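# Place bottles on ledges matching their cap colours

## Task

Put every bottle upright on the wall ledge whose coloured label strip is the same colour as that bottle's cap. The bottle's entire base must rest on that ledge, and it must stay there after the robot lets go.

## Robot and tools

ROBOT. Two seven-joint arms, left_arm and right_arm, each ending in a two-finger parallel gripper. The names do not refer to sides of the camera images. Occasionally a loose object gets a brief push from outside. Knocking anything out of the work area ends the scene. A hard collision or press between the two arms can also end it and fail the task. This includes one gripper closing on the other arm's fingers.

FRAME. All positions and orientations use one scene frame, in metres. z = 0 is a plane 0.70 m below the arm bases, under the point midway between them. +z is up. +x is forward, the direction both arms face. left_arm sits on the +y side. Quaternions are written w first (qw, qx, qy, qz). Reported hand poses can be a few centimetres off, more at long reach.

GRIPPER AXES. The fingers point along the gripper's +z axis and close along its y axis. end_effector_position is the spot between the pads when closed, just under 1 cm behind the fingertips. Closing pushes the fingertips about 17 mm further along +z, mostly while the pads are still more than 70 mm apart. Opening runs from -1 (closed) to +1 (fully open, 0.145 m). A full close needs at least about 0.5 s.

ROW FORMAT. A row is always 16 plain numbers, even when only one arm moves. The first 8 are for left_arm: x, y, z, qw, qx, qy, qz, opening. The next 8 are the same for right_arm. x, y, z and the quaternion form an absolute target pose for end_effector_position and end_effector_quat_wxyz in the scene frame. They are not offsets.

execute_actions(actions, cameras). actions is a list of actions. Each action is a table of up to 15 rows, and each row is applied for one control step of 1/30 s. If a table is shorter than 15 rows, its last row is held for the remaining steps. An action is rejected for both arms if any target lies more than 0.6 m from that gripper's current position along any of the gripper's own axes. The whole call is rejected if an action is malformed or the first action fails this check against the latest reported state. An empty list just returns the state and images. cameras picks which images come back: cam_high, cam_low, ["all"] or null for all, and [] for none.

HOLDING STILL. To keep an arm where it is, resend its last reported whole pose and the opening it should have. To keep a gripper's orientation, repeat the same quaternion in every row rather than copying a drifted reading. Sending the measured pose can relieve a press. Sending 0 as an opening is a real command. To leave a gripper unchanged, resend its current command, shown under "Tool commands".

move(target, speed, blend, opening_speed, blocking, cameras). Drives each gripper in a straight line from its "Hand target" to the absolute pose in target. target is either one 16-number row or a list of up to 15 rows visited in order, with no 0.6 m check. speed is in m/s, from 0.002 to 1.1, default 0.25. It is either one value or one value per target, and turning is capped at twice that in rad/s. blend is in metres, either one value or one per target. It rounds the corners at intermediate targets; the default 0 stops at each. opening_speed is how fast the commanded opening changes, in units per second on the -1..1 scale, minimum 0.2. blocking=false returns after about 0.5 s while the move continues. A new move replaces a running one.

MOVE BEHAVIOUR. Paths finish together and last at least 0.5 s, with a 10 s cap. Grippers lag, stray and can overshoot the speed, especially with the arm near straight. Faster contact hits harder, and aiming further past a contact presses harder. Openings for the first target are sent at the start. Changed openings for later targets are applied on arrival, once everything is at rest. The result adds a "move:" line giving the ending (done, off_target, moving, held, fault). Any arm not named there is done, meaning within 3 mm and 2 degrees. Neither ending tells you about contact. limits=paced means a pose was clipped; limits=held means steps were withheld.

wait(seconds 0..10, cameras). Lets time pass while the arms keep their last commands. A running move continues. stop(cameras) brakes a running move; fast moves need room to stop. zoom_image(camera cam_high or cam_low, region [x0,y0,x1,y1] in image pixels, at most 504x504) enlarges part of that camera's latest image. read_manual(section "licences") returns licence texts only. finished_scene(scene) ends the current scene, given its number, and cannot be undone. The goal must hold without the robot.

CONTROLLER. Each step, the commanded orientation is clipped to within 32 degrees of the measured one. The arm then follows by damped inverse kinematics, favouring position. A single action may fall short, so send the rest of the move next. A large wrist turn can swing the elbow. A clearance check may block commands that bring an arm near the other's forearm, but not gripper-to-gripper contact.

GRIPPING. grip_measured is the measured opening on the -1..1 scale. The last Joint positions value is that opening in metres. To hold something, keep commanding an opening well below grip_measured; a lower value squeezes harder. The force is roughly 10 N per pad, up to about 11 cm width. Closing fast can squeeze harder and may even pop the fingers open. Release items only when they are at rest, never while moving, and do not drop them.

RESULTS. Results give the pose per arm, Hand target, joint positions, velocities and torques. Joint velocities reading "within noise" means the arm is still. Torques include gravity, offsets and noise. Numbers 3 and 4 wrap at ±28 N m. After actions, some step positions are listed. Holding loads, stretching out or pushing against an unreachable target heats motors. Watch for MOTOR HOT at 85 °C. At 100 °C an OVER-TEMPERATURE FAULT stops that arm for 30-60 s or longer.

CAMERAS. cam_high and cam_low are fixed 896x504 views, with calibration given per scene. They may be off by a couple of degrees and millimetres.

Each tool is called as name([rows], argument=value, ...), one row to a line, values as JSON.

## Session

execute_actions(actions=[])

zoom_image(camera="cam_low", region=[320, 120, 640, 400])

zoom_image(camera="cam_high", region=[420, 190, 700, 420])

Scene clock: 0.00 s.
left_arm: end_effector_position=(+0.2239, +0.1828, +0.6144) grip_measured=+1.00 end_effector_quat_wxyz=(-0.319, +0.395, -0.515, +0.691) | right_arm: end_effector_position=(+0.4009, -0.1655, +0.3728) grip_measured=+1.00 end_effector_quat_wxyz=(+0.260, +0.265, +0.837, +0.401)
Joint positions: left_arm=[-1.106 0.942 0.535 2.339 -0.48 -0.199 -0.367 0.145] | right_arm=[0.583 0.619 -0.841 0.925 -1.182 -0.496 -0.047 0.145]
Joint velocities: within noise
Joint torques (N m): no reading
Motor temperatures (°C): left_arm=[21 21 22 20 21 23 21] | right_arm=[21 22 21 19 20 19 21]
Hand target: left_arm +0.2239, +0.1828, +0.6144; -0.319, +0.395, -0.515, +0.691 | right_arm +0.4009, -0.1655, +0.3728; +0.260, +0.265, +0.837, +0.401
Tool commands: left_gripper/opening=+1.0 right_gripper/opening=+1.0

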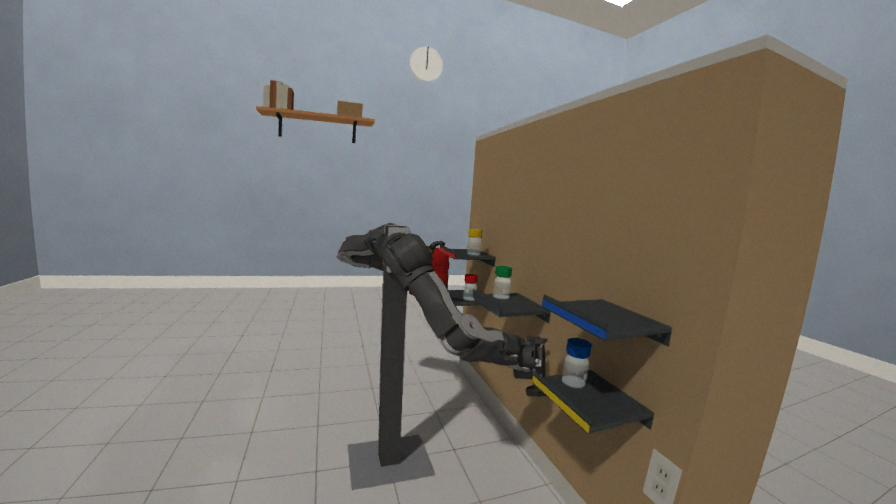

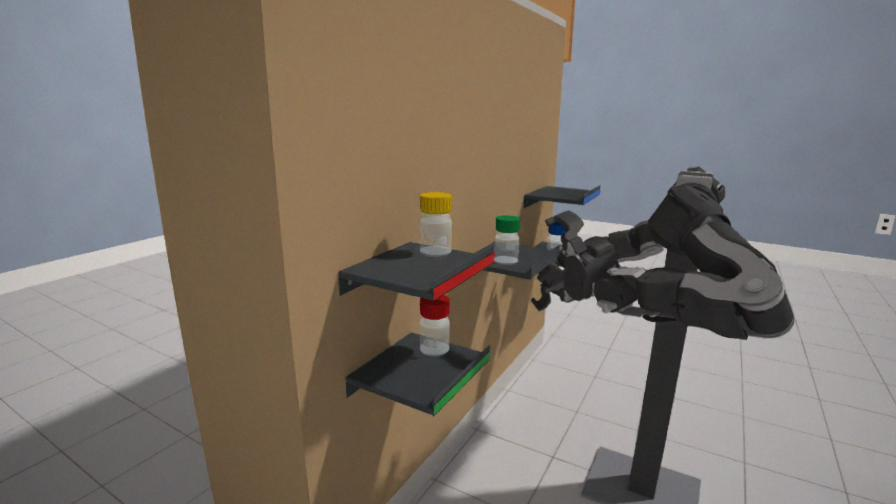

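Scaled by 1.575 from the camera's 896x504 image, which has a finer 1280x720 frame.

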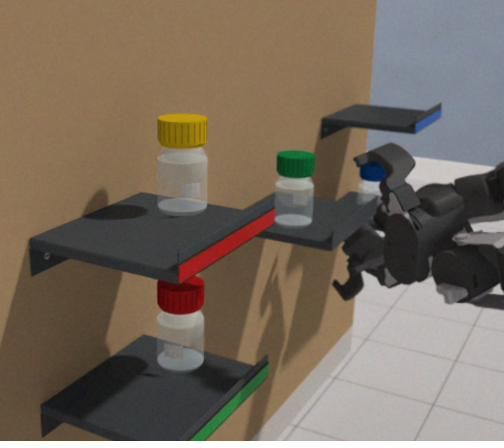

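Scaled by 1.800 from the camera's 896x504 image, which has a finer 1280x720 frame.

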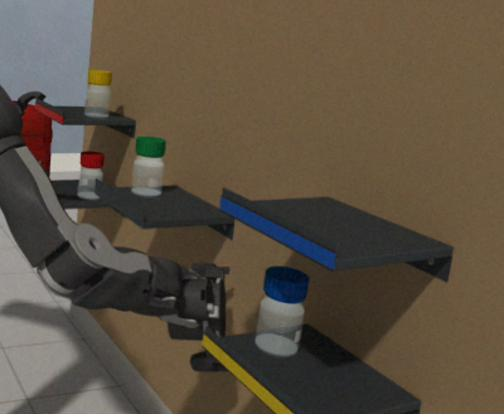

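move([
  [0.22,0.32,0.48,0.0,0.7373,0.0,0.6756,0.2,0.30,-0.20,0.34,0.0,0.7373,0.0,0.6756,0.2],
  [0.24,0.25,0.32,0.0,0.7373,0.0,0.6756,0.2,0.24,-0.25,0.32,0.0,0.7373,0.0,0.6756,0.2],
], speed=0.4, cameras=["cam_high"])

Scene clock: 42.73 s.
left_arm: end_effector_position=(+0.2411, +0.2508, +0.3216) grip_measured=+0.20 end_effector_quat_wxyz=(-0.001, +0.736, +0.000, +0.677) | right_arm: end_effector_position=(+0.2402, -0.2508, +0.3198) grip_measured=+0.20 end_effector_quat_wxyz=(+0.002, +0.738, -0.001, +0.675)
Joint positions: left_arm=[-0.295 0.369 -0.143 1.003 0.467 -0.787 0.113 0.09] | right_arm=[-0.301 0.317 -0.05 0.999 0.419 -0.764 0.175 0.09]
Joint velocities: within noise
Joint torques (N m): left_arm=[1.23 2.28 0.92 2.61 0.11 -0.66 0.23] | right_arm=[0.62 3.1 0.76 2.77 0.23 -0.55 0.17]
Motor temperatures (°C): left_arm=[21 21 23 21 21 23 21] | right_arm=[23 23 22 19 20 19 21]
Hand target: left_arm +0.2400, +0.2501, +0.3200; +0.000, +0.737, +0.000, +0.675 | right_arm +0.2400, -0.2500, +0.3200; +0.000, +0.737, +0.000, +0.676
Off the commanded pose: left_arm 0.002 m, 0 deg | right_arm 0.001 m, 0 deg.
joint sent to its limit (left arm) — joint 6 (wrist pitch), lower limit. The joint targets still meet the commanded pose.
move: done
Images, in order (width x height): cam_high 896x504.

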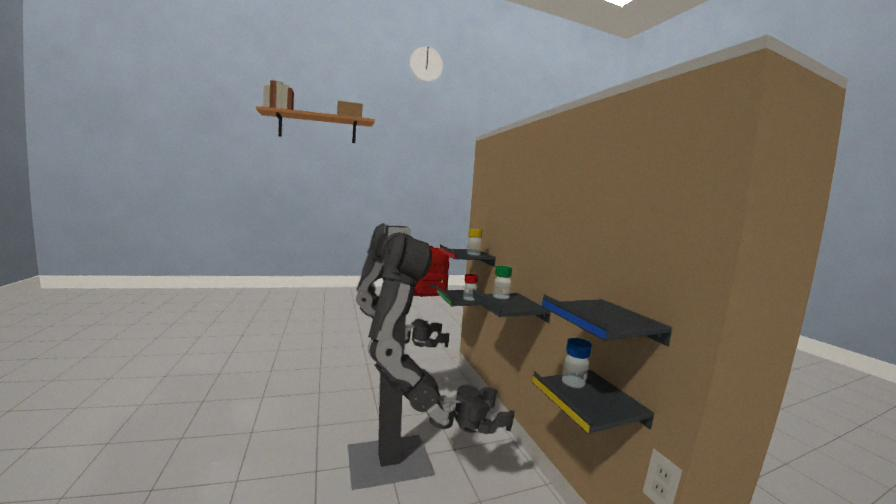

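move([
  [0.33,0.19,0.40,0.0441,0.7366,-0.0481,0.6730,0.1,0.22,-0.33,0.43,0.0,0.7373,0.0,0.6756,0.3],
  [0.38,0.185,0.52,0.0441,0.7366,-0.0481,0.6730,0.1,0.24,-0.35,0.505,0.0589,0.7345,-0.0643,0.6730,0.3],
  [0.39,0.18,0.69,0.0441,0.7366,-0.0481,0.6730,0.1,0.30,-0.36,0.50,0.0589,0.7345,-0.0643,0.6730,0.3],
  [0.385,0.04,0.69,0.0882,0.7310,-0.0962,0.6698,0.45,0.383,-0.362,0.497,0.0589,0.7345,-0.0643,0.6730,0.3],
], speed=[0.25,0.25,0.25,0.15], blend=[0.02,0.02,0.02,0])

zoom_image(camera="cam_high", region=[420, 200, 690, 430])

zoom_image(camera="cam_low", region=[460, 150, 640, 280])

Scene clock: 64.87 s.
left_arm: end_effector_position=(+0.3842, +0.0392, +0.6906) grip_measured=+0.45 end_effector_quat_wxyz=(+0.091, +0.730, -0.097, +0.670) | right_arm: end_effector_position=(+0.3834, -0.3637, +0.5005) grip_measured=+0.30 end_effector_quat_wxyz=(+0.061, +0.731, -0.067, +0.677)
Joint positions: left_arm=[0.855 0.34 -0.669 1.985 1.123 0.782 -0.911 0.108] | right_arm=[0.069 0.793 -0.068 1.346 0.812 -0.06 -0.068 0.098]
Joint velocities: within noise
Joint torques (N m): left_arm=[8.37 -0.15 1.77 1.91 -0.21 -0.4 -0.01] | right_arm=[3.65 5.84 2.02 2.55 0.01 -0.36 0.15]
Motor temperatures (°C): left_arm=[21 21 23 21 21 24 21] | right_arm=[21 23 22 19 20 20 21]
Hand target: left_arm +0.3850, +0.0400, +0.6900; +0.088, +0.731, -0.096, +0.670 | right_arm +0.3830, -0.3620, +0.4971; +0.059, +0.734, -0.064, +0.673
Off the commanded pose: left_arm 0.001 m, 0 deg | right_arm 0.004 m, 1 deg.
joint sent to its limit (left arm) — joint 6 (wrist pitch), upper limit. The joint targets still meet the commanded pose.
move: off_target (right_arm)

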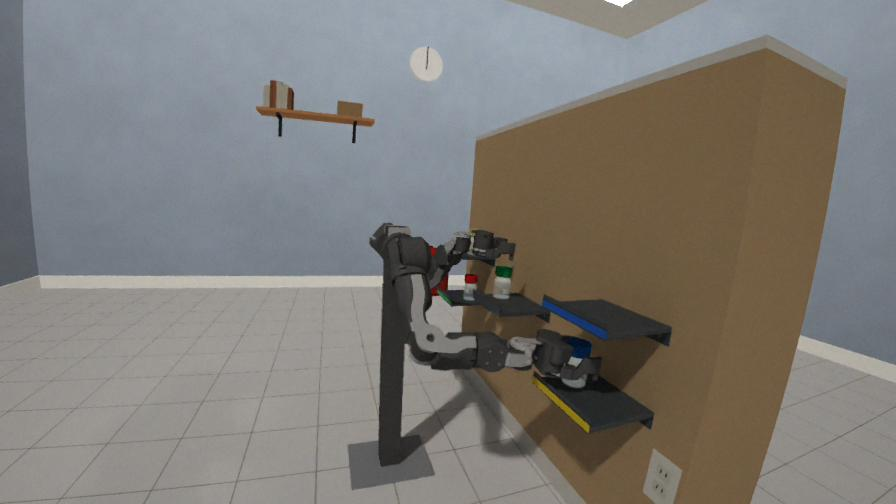

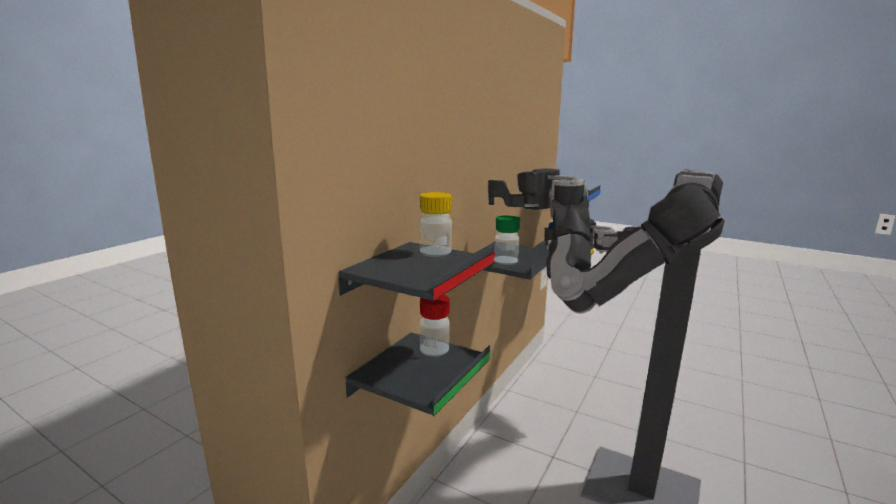

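Scaled by 1.867 from the camera's 896x504 image, which has a finer 1280x720 frame.

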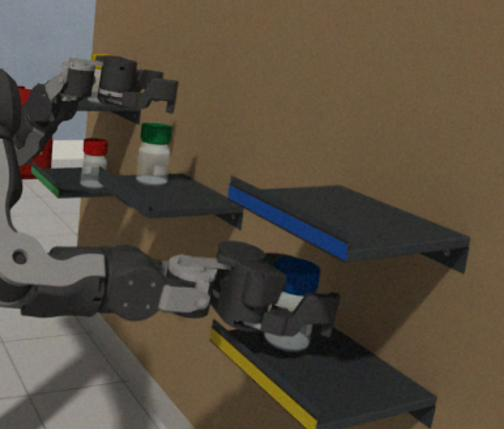

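Scaled by 2.800 from the camera's 896x504 image, which has a finer 1280x720 frame.

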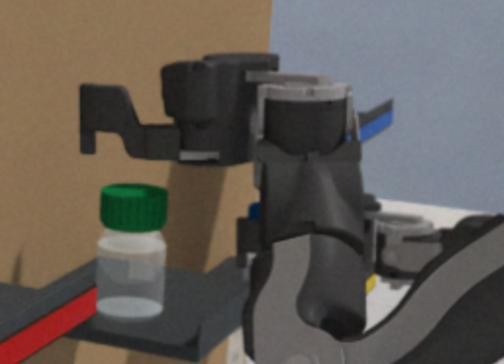

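move([
  [0.382,0.037,0.584,0.0882,0.7310,-0.0962,0.6698,0.45,0.383,-0.362,0.502,0.0589,0.7345,-0.0643,0.6730,0.3],
  [0.382,0.037,0.584,0.0882,0.7310,-0.0962,0.6698,-0.75,0.383,-0.362,0.502,0.0589,0.7345,-0.0643,0.6730,-0.75],
], speed=0.15, opening_speed=1.0)

zoom_image(camera="cam_high", region=[420, 200, 690, 430])

zoom_image(camera="cam_low", region=[460, 150, 640, 280])

Scene clock: 74.77 s.
left_arm: end_effector_position=(+0.3819, +0.0377, +0.5850) grip_measured=-0.29 end_effector_quat_wxyz=(+0.087, +0.730, -0.095, +0.671) | right_arm: end_effector_position=(+0.3835, -0.3611, +0.5024) grip_measured=-0.33 end_effector_quat_wxyz=(+0.058, +0.733, -0.063, +0.674)
Joint positions: left_arm=[0.6 0.46 -0.883 1.887 0.838 0.368 -0.75 0.054] | right_arm=[0.066 0.8 -0.068 1.362 0.816 -0.044 -0.067 0.051]
Joint velocities: within noise
Joint torques (N m): left_arm=[7.37 0.09 1.81 3.41 -0.2 -0.55 0.19] | right_arm=[3.71 6.66 3.73 3.23 0.15 -0.35 -0.08]
Motor temperatures (°C): left_arm=[23 21 23 21 21 24 21] | right_arm=[22 23 22 19 20 20 21]
Hand target: left_arm +0.3820, +0.0370, +0.5840; +0.088, +0.731, -0.096, +0.670 | right_arm +0.3830, -0.3621, +0.5021; +0.059, +0.734, -0.064, +0.673
Off the commanded pose: left_arm 0.001 m, 0 deg | right_arm 0.001 m, 0 deg.
move: done

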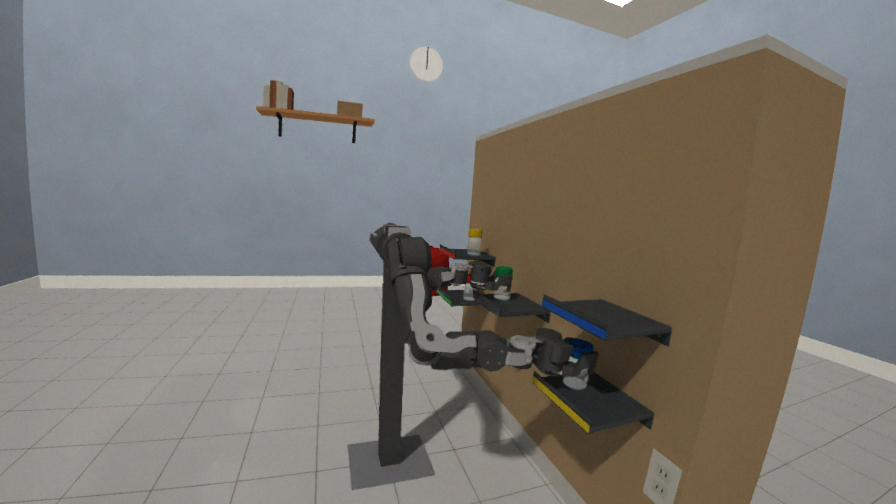

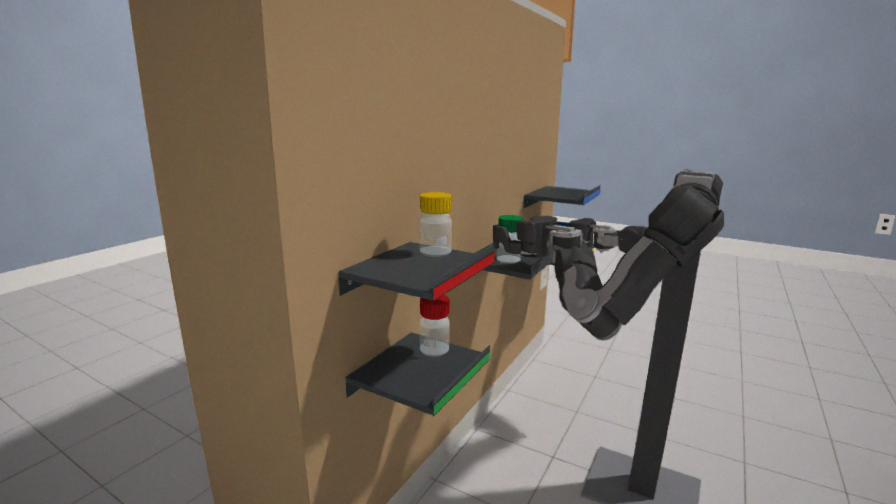

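Scaled by 1.867 from the camera's 896x504 image, which has a finer 1280x720 frame.

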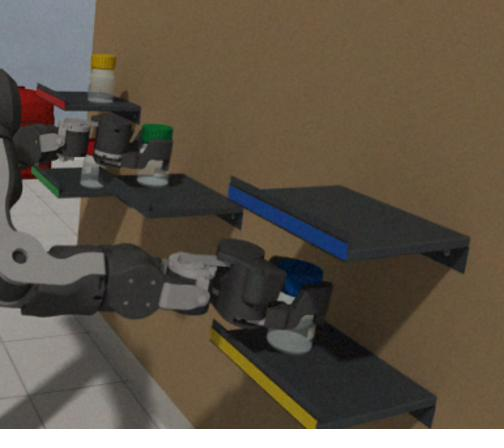

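Scaled by 2.800 from the camera's 896x504 image, which has a finer 1280x720 frame.

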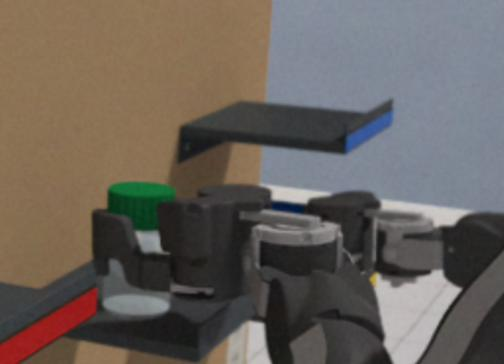

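move([
  [0.382,0.037,0.655,0.0882,0.7310,-0.0962,0.6698,-0.75,0.383,-0.362,0.533,0.0589,0.7345,-0.0643,0.6730,-0.75],
  [0.385,0.185,0.64,0.0,0.7373,0.0,0.6756,-0.75,0.383,-0.20,0.54,0.0,0.7373,0.0,0.6756,-0.75],
  [0.35,0.19,0.45,0.0,0.7373,0.0,0.6756,-0.75,0.383,-0.195,0.745,0.0,0.7373,0.0,0.6756,-0.75],
  [0.23,0.26,0.38,0.0,0.7373,0.0,0.6756,-0.75,0.385,-0.30,0.755,0.0,0.7373,0.0,0.6756,-0.75],
  [0.22,0.40,0.47,0.0,0.7373,0.0,0.6756,-0.75,0.385,-0.40,0.75,0.0589,0.7345,-0.0643,0.6730,-0.75],
  [0.24,0.432,0.537,-0.0589,0.7345,0.0643,0.6730,-0.75,0.385,-0.40,0.745,0.0589,0.7345,-0.0643,0.6730,-0.75],
], speed=[0.12,0.2,0.2,0.2,0.2,0.2], blend=[0.01,0.02,0.02,0.02,0.02,0])

zoom_image(camera="cam_high", region=[490, 170, 720, 380])

zoom_image(camera="cam_low", region=[400, 220, 600, 380])

Scene clock: 117.37 s.
left_arm: end_effector_position=(+0.2401, +0.4312, +0.5360) grip_measured=-0.29 end_effector_quat_wxyz=(-0.057, +0.737, +0.061, +0.671) | right_arm: end_effector_position=(+0.3857, -0.4001, +0.7402) grip_measured=-0.33 end_effector_quat_wxyz=(+0.060, +0.740, -0.065, +0.666)
Joint positions: left_arm=[-1.312 1.127 0.729 1.622 1.387 -0.503 0.117 0.054] | right_arm=[0.756 1.359 -0.294 1.495 1.379 0.556 -0.171 0.05]
Joint velocities: within noise
Joint torques (N m): left_arm=[1.44 2.02 2.67 1.4 0.25 -0.79 -0.04] | right_arm=[4.26 6.58 5.59 1.51 0.1 -0.79 0.12]
Motor temperatures (°C): left_arm=[24 21 23 21 21 24 21] | right_arm=[22 24 23 20 20 20 21]
Hand target: left_arm +0.2400, +0.4319, +0.5370; -0.059, +0.734, +0.064, +0.673 | right_arm +0.3850, -0.4000, +0.7449; +0.059, +0.735, -0.064, +0.673
Off the commanded pose: left_arm 0.001 m, 1 deg | right_arm 0.005 m, 1 deg.
move: off_target (right_arm)

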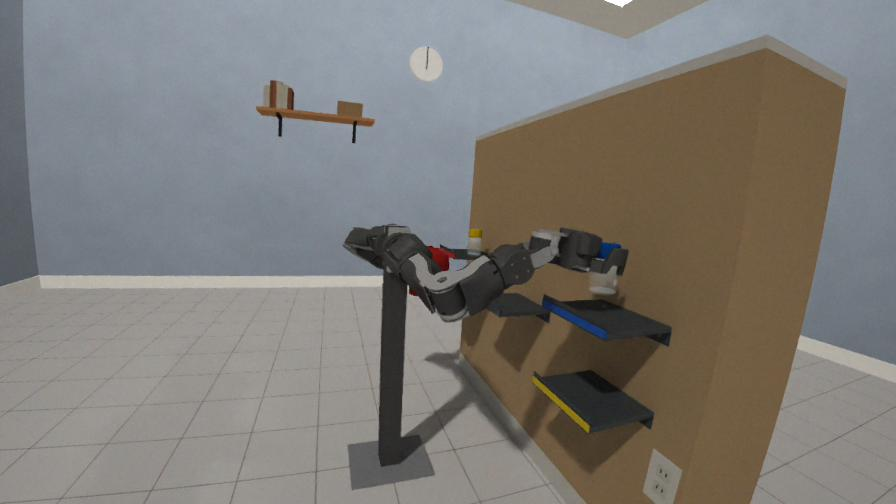

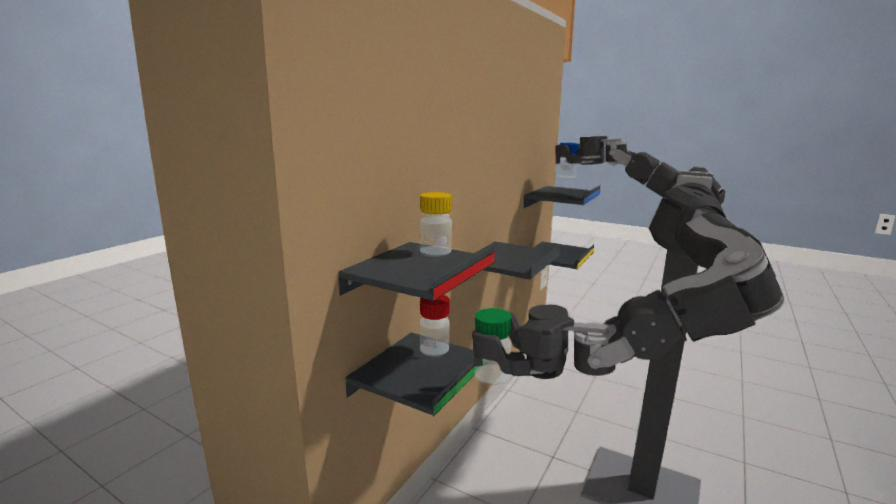

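Scaled by 2.191 from the camera's 896x504 image, which has a finer 1280x720 frame.

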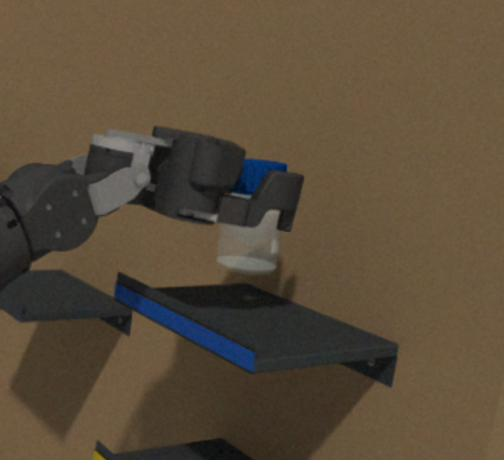

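Scaled by 2.520 from the camera's 896x504 image, which has a finer 1280x720 frame.

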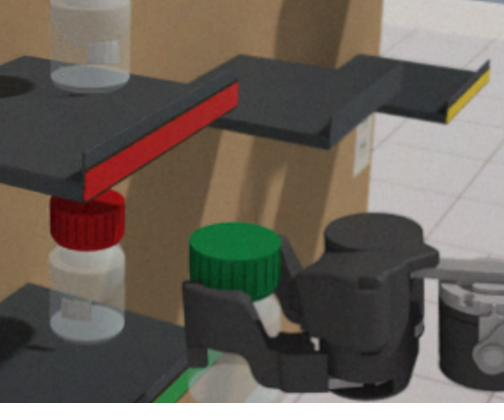

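move([
  [0.38,0.435,0.537,-0.0589,0.7345,0.0643,0.6730,-0.75,0.385,-0.40,0.715,0.0616,0.7044,-0.0616,0.7044,-0.75],
  [0.38,0.435,0.508,-0.0589,0.7345,0.0643,0.6730,-0.75,0.385,-0.40,0.700,0.0616,0.7044,-0.0616,0.7044,-0.75],
], speed=[0.15,0.06])

zoom_image(camera="cam_high", region=[490, 170, 720, 380])

zoom_image(camera="cam_low", region=[330, 250, 530, 410])

Scene clock: 134.53 s.
left_arm: end_effector_position=(+0.3801, +0.4338, +0.5091) grip_measured=-0.29 end_effector_quat_wxyz=(-0.181, +0.818, -0.072, +0.541) | right_arm: end_effector_position=(+0.3855, -0.3992, +0.6965) grip_measured=-0.33 end_effector_quat_wxyz=(+0.060, +0.709, -0.060, +0.700)
Joint positions: left_arm=[-1.407 1.92 0.588 1.189 1.586 -0.336 -0.153 0.054] | right_arm=[0.371 1.44 -0.236 1.54 1.445 0.147 -0.171 0.05]
Joint velocities: within noise
Joint torques (N m): left_arm=[6.03 1.23 2.4 -1.94 0.14 -0.69 -0.01] | right_arm=[3.78 8.22 5.72 1.11 0.06 -0.73 -0.11]
Motor temperatures (°C): left_arm=[23 21 24 21 21 25 21] | right_arm=[22 24 24 20 20 20 21]
Hand target: left_arm +0.3795, +0.4346, +0.5087; -0.181, +0.818, -0.071, +0.542 | right_arm +0.3850, -0.4000, +0.7001; +0.062, +0.704, -0.062, +0.704
Off the commanded pose: left_arm 0.002 m, 28 deg | right_arm 0.004 m, 1 deg.
joint sent to its limit (left arm) — joint 1 (shoulder pitch), lower limit; joint 5 (forearm roll), upper limit. The joint targets are off in orientation, not in position.
move: off_target (left_arm, right_arm)

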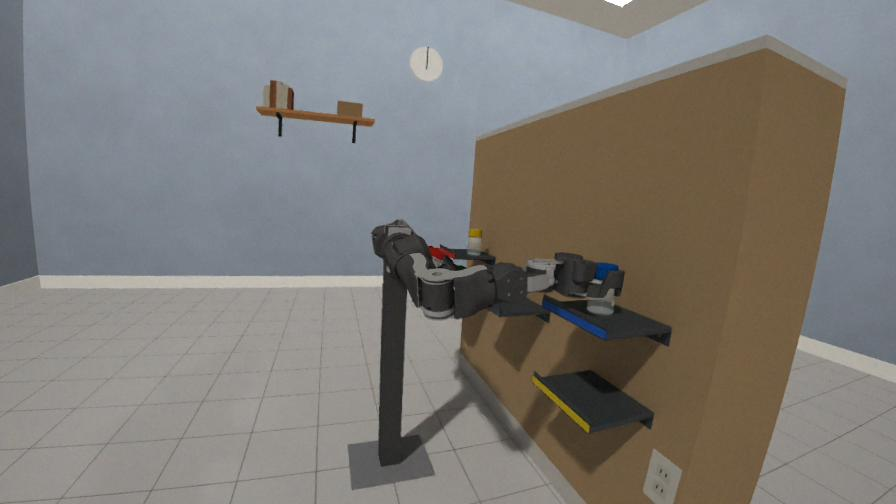

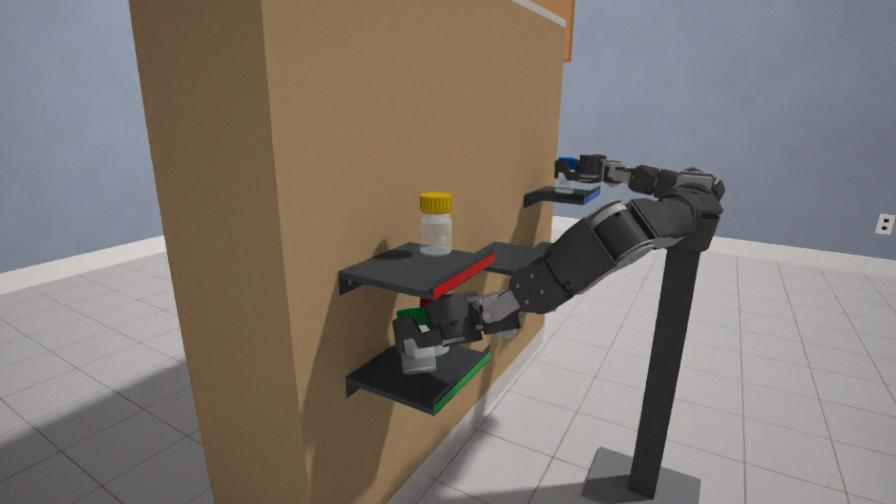

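Scaled by 2.191 from the camera's 896x504 image, which has a finer 1280x720 frame.

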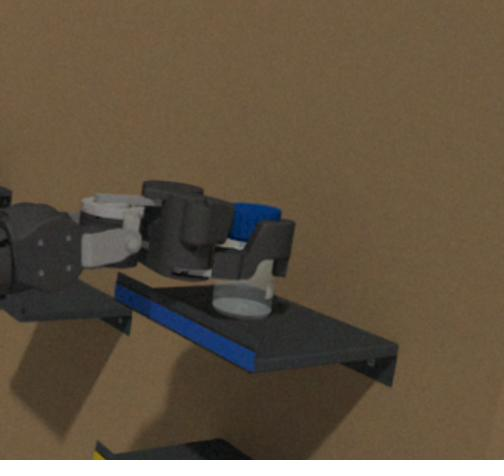

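Scaled by 2.520 from the camera's 896x504 image, which has a finer 1280x720 frame.

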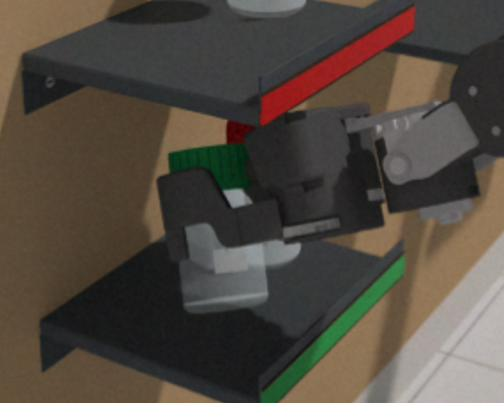

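move([
  [0.34,0.432,0.515,-0.0589,0.7345,0.0643,0.6730,-0.75,0.385,-0.40,0.688,0.0616,0.7044,-0.0616,0.7044,-0.75],
  [0.30,0.43,0.535,-0.0589,0.7345,0.0643,0.6730,-0.75,0.385,-0.40,0.688,0.0616,0.7044,-0.0616,0.7044,-0.75],
  [0.245,0.43,0.54,-0.0589,0.7345,0.0643,0.6730,-0.75,0.385,-0.40,0.688,0.0616,0.7044,-0.0616,0.7044,-0.75],
], speed=0.08)

zoom_image(camera="cam_low", region=[330, 250, 530, 410])

zoom_image(camera="cam_high", region=[490, 170, 720, 380])

Scene clock: 154.83 s.
left_arm: end_effector_position=(+0.2431, +0.4313, +0.5367) grip_measured=-0.29 end_effector_quat_wxyz=(-0.061, +0.738, +0.068, +0.668) | right_arm: end_effector_position=(+0.3850, -0.3995, +0.6944) grip_measured=-0.33 end_effector_quat_wxyz=(+0.061, +0.697, -0.060, +0.712)
Joint positions: left_arm=[-1.346 1.152 0.744 1.632 1.408 -0.51 0.083 0.054] | right_arm=[0.332 1.445 -0.236 1.542 1.446 0.074 -0.171 0.05]
Joint velocities: within noise
Joint torques (N m): left_arm=[1.6 2.41 3.75 1.44 0.14 -0.78 0.23] | right_arm=[2.49 7.27 3.6 0.77 0.11 -0.21 -0.13]
Motor temperatures (°C): left_arm=[23 21 24 21 21 25 21] | right_arm=[22 25 24 19 20 20 21]
Hand target: left_arm +0.2450, +0.4300, +0.5400; -0.059, +0.735, +0.064, +0.673 | right_arm +0.3850, -0.4000, +0.6882; +0.062, +0.704, -0.062, +0.705
Off the commanded pose: left_arm 0.004 m, 1 deg | right_arm 0.006 m, 1 deg.
move: off_target (left_arm, right_arm)

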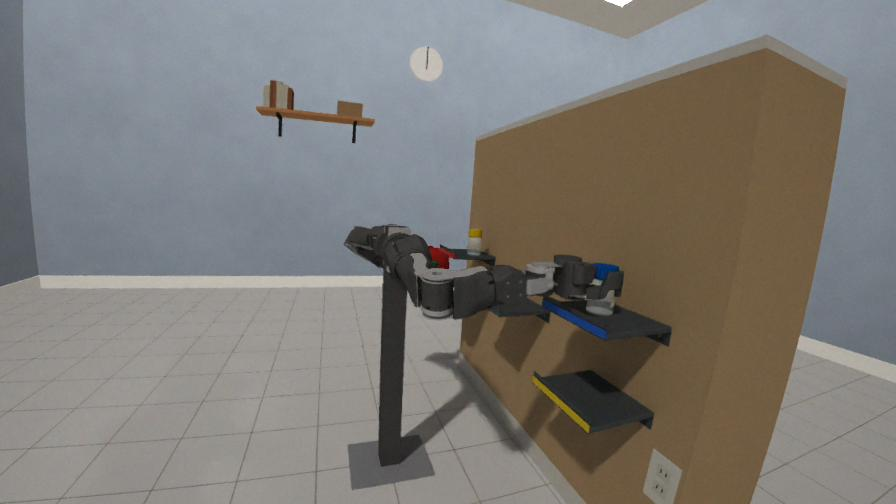

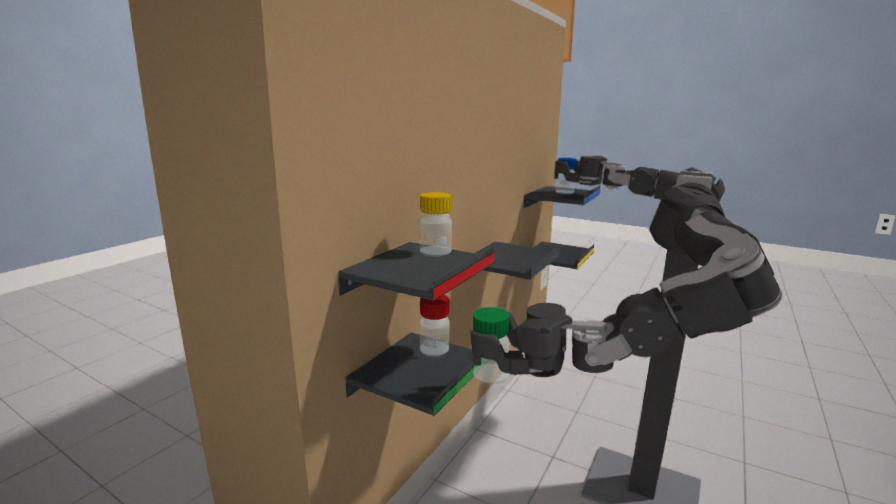

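Scaled by 2.520 from the camera's 896x504 image, which has a finer 1280x720 frame.

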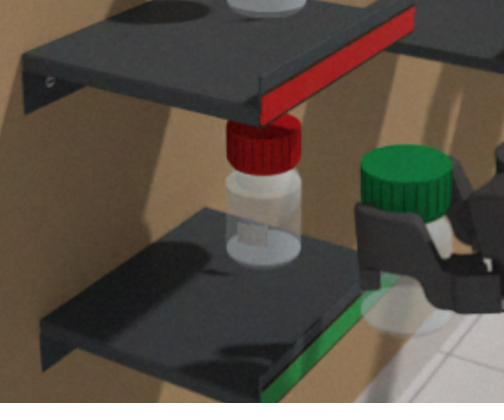

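Scaled by 2.191 from the camera's 896x504 image, which has a finer 1280x720 frame.

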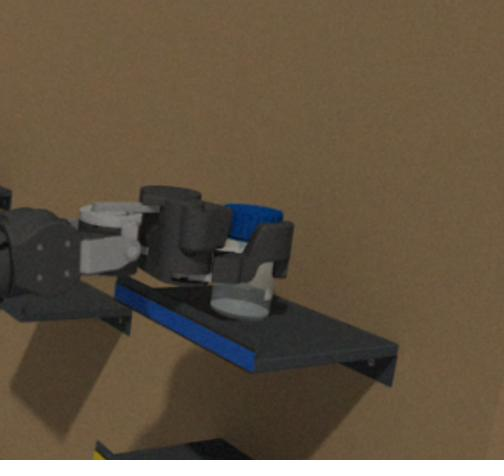

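move([
  [0.23,0.34,0.44,0.0,0.7373,0.0,0.6756,-0.75,0.385,-0.40,0.694,0.0616,0.7044,-0.0616,0.7044,-0.75],
  [0.24,0.25,0.32,0.0,0.7373,0.0,0.6756,-0.75,0.385,-0.40,0.694,0.0616,0.7044,-0.0616,0.7044,0.2],
  [0.22,0.34,0.43,0.0,0.7373,0.0,0.6756,-0.75,0.27,-0.385,0.70,0.0616,0.7044,-0.0616,0.7044,0.2],
  [0.25,0.40,0.537,-0.0589,0.7345,0.0643,0.6730,-0.75,0.24,-0.37,0.56,0.0,0.7373,0.0,0.6756,0.2],
], speed=0.2, opening_speed=1.2)

zoom_image(camera="cam_high", region=[490, 170, 720, 380])

Scene clock: 175.33 s.
left_arm: end_effector_position=(+0.2501, +0.3999, +0.5360) grip_measured=-0.29 end_effector_quat_wxyz=(-0.059, +0.737, +0.061, +0.670) | right_arm: end_effector_position=(+0.2410, -0.3703, +0.5609) grip_measured=+0.20 end_effector_quat_wxyz=(+0.020, +0.761, +0.006, +0.648)
Joint positions: left_arm=[-0.942 0.899 0.639 1.761 1.093 -0.21 0.056 0.054] | right_arm=[0.629 1.943 -1.57 1.905 1.558 -0.781 -0.004 0.09]
Joint velocities: within noise
Joint torques (N m): left_arm=[1.36 3.6 2.73 3.18 0.22 -0.78 0] | right_arm=[1.07 5.95 1.98 0.27 0.17 -0.53 0.14]
Motor temperatures (°C): left_arm=[22 21 25 21 21 25 21] | right_arm=[22 25 24 19 20 20 21]
Hand target: left_arm +0.2500, +0.4000, +0.5370; -0.059, +0.734, +0.064, +0.673 | right_arm +0.2403, -0.3698, +0.5601; +0.018, +0.762, +0.006, +0.648
Off the commanded pose: left_arm 0.001 m, 1 deg | right_arm 0.001 m, 5 deg.
joint sent to its limit (right arm) — joint 3 (upper arm roll), lower limit; joint 5 (forearm roll), upper limit; joint 6 (wrist pitch), lower limit. The joint targets are off in orientation, not in position.
move: off_target (right_arm)

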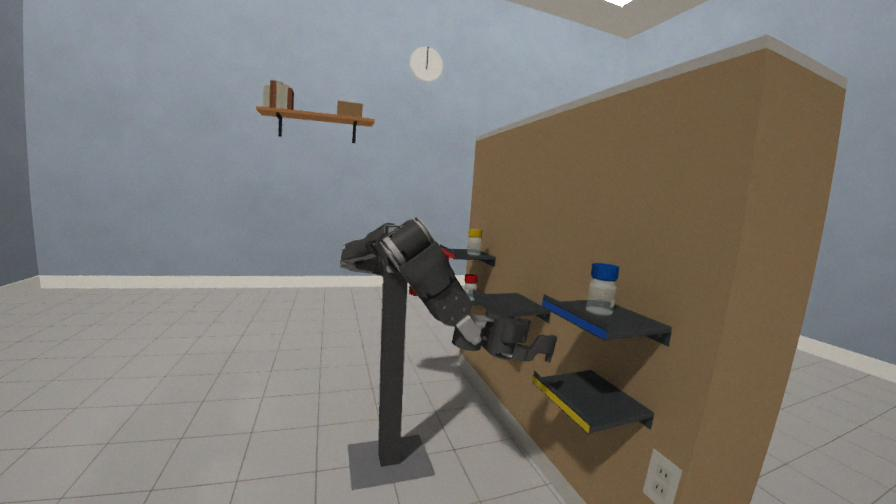

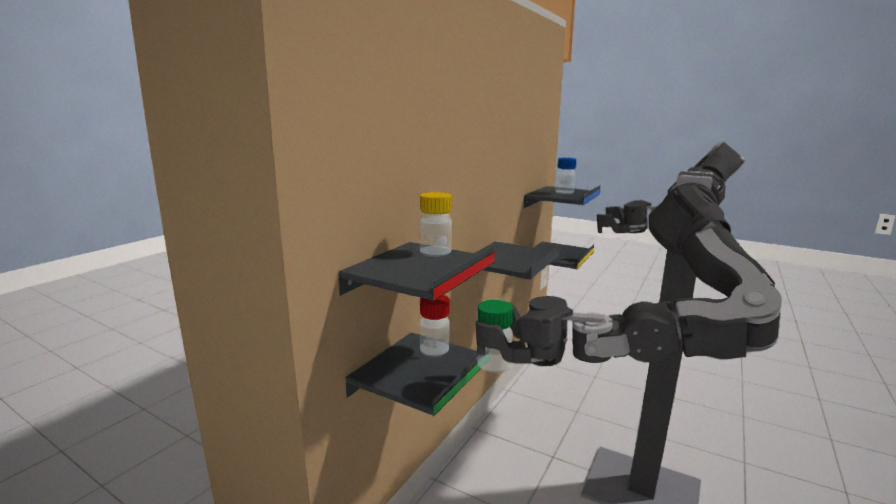

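Scaled by 2.191 from the camera's 896x504 image, which has a finer 1280x720 frame.

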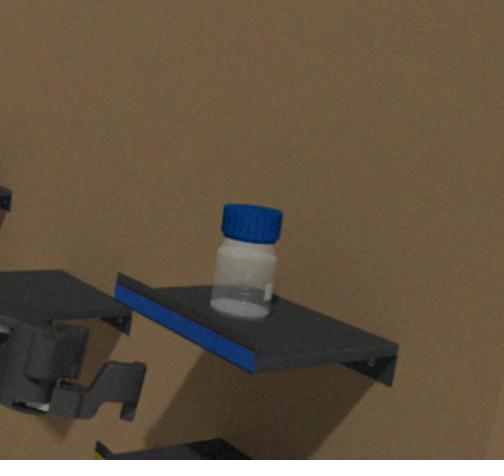

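move([
  [0.255,0.432,0.538,-0.0589,0.7345,0.0643,0.6730,-0.75,0.23,-0.32,0.44,0.0,0.7373,0.0,0.6756,0.2],
  [0.38,0.435,0.535,-0.0589,0.7345,0.0643,0.6730,-0.75,0.24,-0.25,0.32,0.0,0.7373,0.0,0.6756,0.2],
], speed=0.15)

zoom_image(camera="cam_low", region=[330, 250, 530, 410])

Scene clock: 184.67 s.
left_arm: end_effector_position=(+0.3801, +0.4357, +0.5358) grip_measured=-0.29 end_effector_quat_wxyz=(-0.060, +0.735, +0.066, +0.672) | right_arm: end_effector_position=(+0.2404, -0.2503, +0.3209) grip_measured=+0.20 end_effector_quat_wxyz=(+0.001, +0.736, -0.001, +0.677)
Joint positions: left_arm=[0.151 1.036 -0.121 1.149 1.053 -0.077 0.125 0.054] | right_arm=[-0.297 0.36 -0.13 1.001 0.461 -0.786 0.122 0.09]
Joint velocities: within noise
Joint torques (N m): left_arm=[5.47 7.64 2.58 2.51 0.18 -0.79 0.23] | right_arm=[0.91 2.6 1.72 2.33 0.07 -0.41 0.18]
Motor temperatures (°C): left_arm=[22 22 25 21 21 25 21] | right_arm=[21 25 23 19 20 20 21]
Hand target: left_arm +0.3800, +0.4349, +0.5350; -0.059, +0.734, +0.064, +0.673 | right_arm +0.2400, -0.2501, +0.3200; +0.000, +0.737, +0.000, +0.675
Off the commanded pose: left_arm 0.001 m, 0 deg | right_arm 0.001 m, 0 deg.
joint read past its limit (right arm) — joint 6 (wrist pitch), lower limit.
joint sent to its limit (right arm) — joint 6 (wrist pitch), lower limit. The joint targets still meet the commanded pose.
move: done

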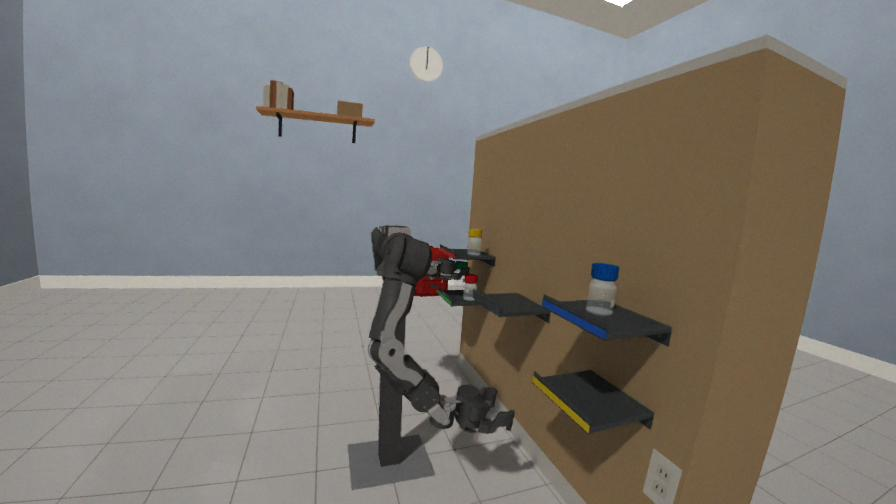

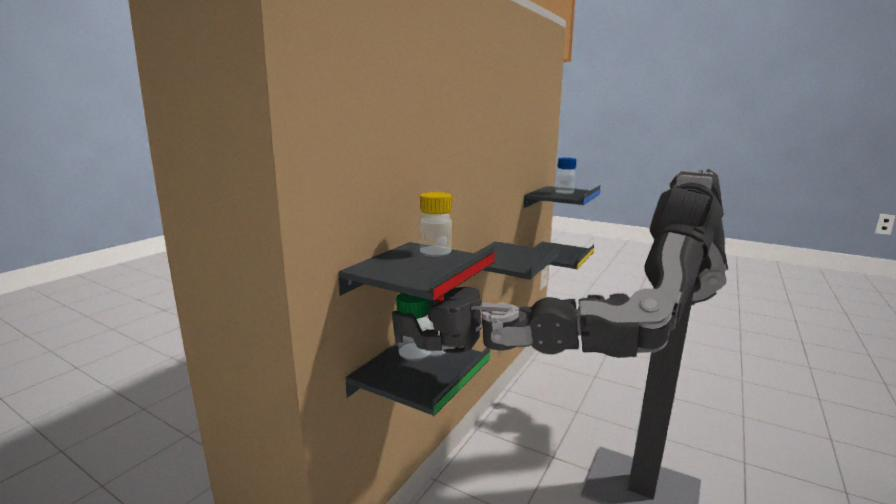

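Scaled by 2.520 from the camera's 896x504 image, which has a finer 1280x720 frame.

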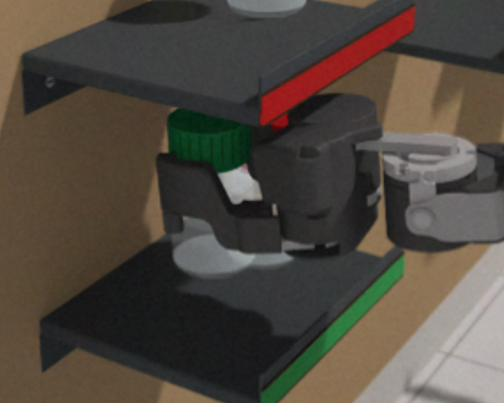

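move([
  [0.38,0.435,0.512,-0.0589,0.7345,0.0643,0.6730,-0.75,0.33,-0.2,0.40,0.0,0.7373,0.0,0.6756,0.2],
  [0.38,0.435,0.495,-0.0589,0.7345,0.0643,0.6730,-0.75,0.36,-0.2,0.47,0.0,0.7373,0.0,0.6756,0.2],
], speed=0.2)

zoom_image(camera="cam_low", region=[330, 250, 530, 410])

Scene clock: 206.43 s.
left_arm: end_effector_position=(+0.3794, +0.4371, +0.4967) grip_measured=-0.29 end_effector_quat_wxyz=(-0.062, +0.735, +0.065, +0.672) | right_arm: end_effector_position=(+0.3598, -0.1990, +0.4710) grip_measured=+0.20 end_effector_quat_wxyz=(-0.001, +0.736, +0.003, +0.677)
Joint positions: left_arm=[0.2 0.93 -0.158 0.99 0.968 -0.178 0.198 0.054] | right_arm=[-0.08 0.363 -0.122 1.666 0.359 0.049 -0.142 0.09]
Joint velocities: within noise
Joint torques (N m): left_arm=[6.34 6.45 1.8 2.47 0.21 -0.81 0.25] | right_arm=[3.36 1.78 1.73 3.77 0.09 -0.33 -0.11]
Motor temperatures (°C): left_arm=[23 24 25 21 21 25 21] | right_arm=[21 24 23 19 20 20 21]
Hand target: left_arm +0.3800, +0.4349, +0.4951; -0.059, +0.734, +0.064, +0.673 | right_arm +0.3600, -0.1999, +0.4700; +0.000, +0.737, +0.000, +0.676
Off the commanded pose: left_arm 0.003 m, 0 deg | right_arm 0.001 m, 0 deg.
move: done

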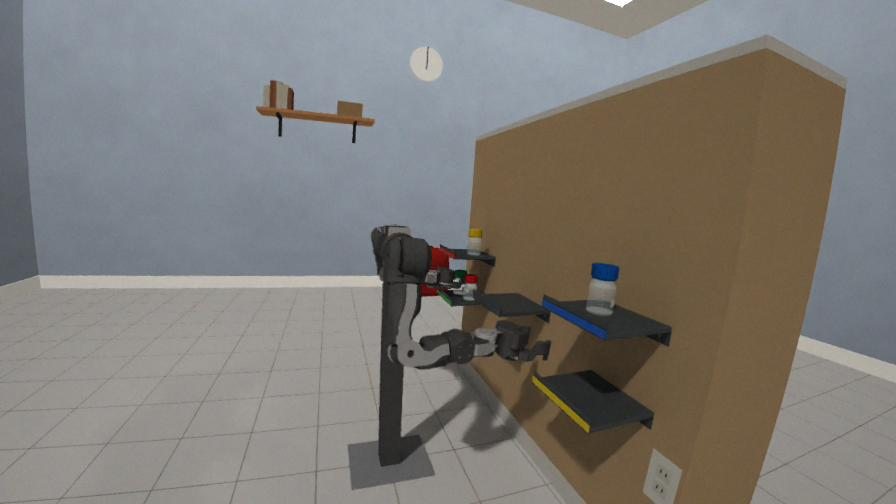

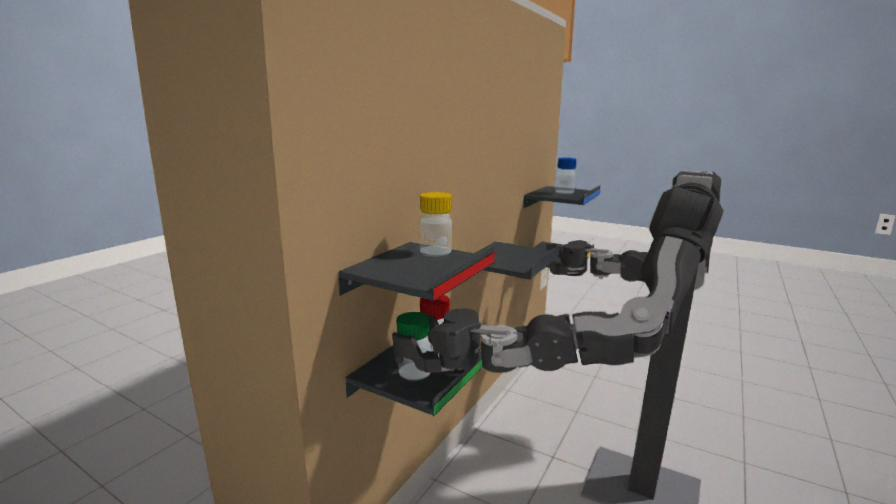

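Scaled by 2.520 from the camera's 896x504 image, which has a finer 1280x720 frame.

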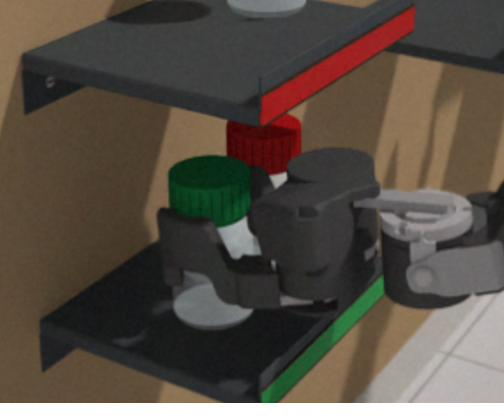

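move([
  [0.38,0.435,0.490,-0.0589,0.7345,0.0643,0.6730,-0.75,0.36,-0.2,0.47,0.0,0.7373,0.0,0.6756,0.2],
], speed=0.04, cameras=[])

Scene clock: 214.63 s.
left_arm: end_effector_position=(+0.3802, +0.4374, +0.4961) grip_measured=-0.29 end_effector_quat_wxyz=(-0.063, +0.729, +0.064, +0.679) | right_arm: end_effector_position=(+0.3598, -0.1990, +0.4710) grip_measured=+0.20 end_effector_quat_wxyz=(-0.001, +0.736, +0.003, +0.677)
Joint positions: left_arm=[0.212 0.922 -0.17 0.968 0.967 -0.208 0.207 0.054] | right_arm=[-0.08 0.363 -0.122 1.666 0.359 0.049 -0.142 0.09]
Joint velocities: within noise
Joint torques (N m): left_arm=[5.76 6.21 1.13 2.15 0.27 -0.41 0.2] | right_arm=[3.42 1.67 1.85 3.82 0.08 -0.34 -0.08]
Motor temperatures (°C): left_arm=[23 24 25 21 21 25 21] | right_arm=[21 24 23 20 20 20 21]
Hand target: left_arm +0.3799, +0.4349, +0.4900; -0.059, +0.735, +0.064, +0.673 | right_arm +0.3600, -0.1999, +0.4700; +0.000, +0.737, +0.000, +0.676
Off the commanded pose: left_arm 0.007 m, 1 deg | right_arm 0.001 m, 0 deg.
move: off_target (left_arm)
No camera images: "cameras" was empty.


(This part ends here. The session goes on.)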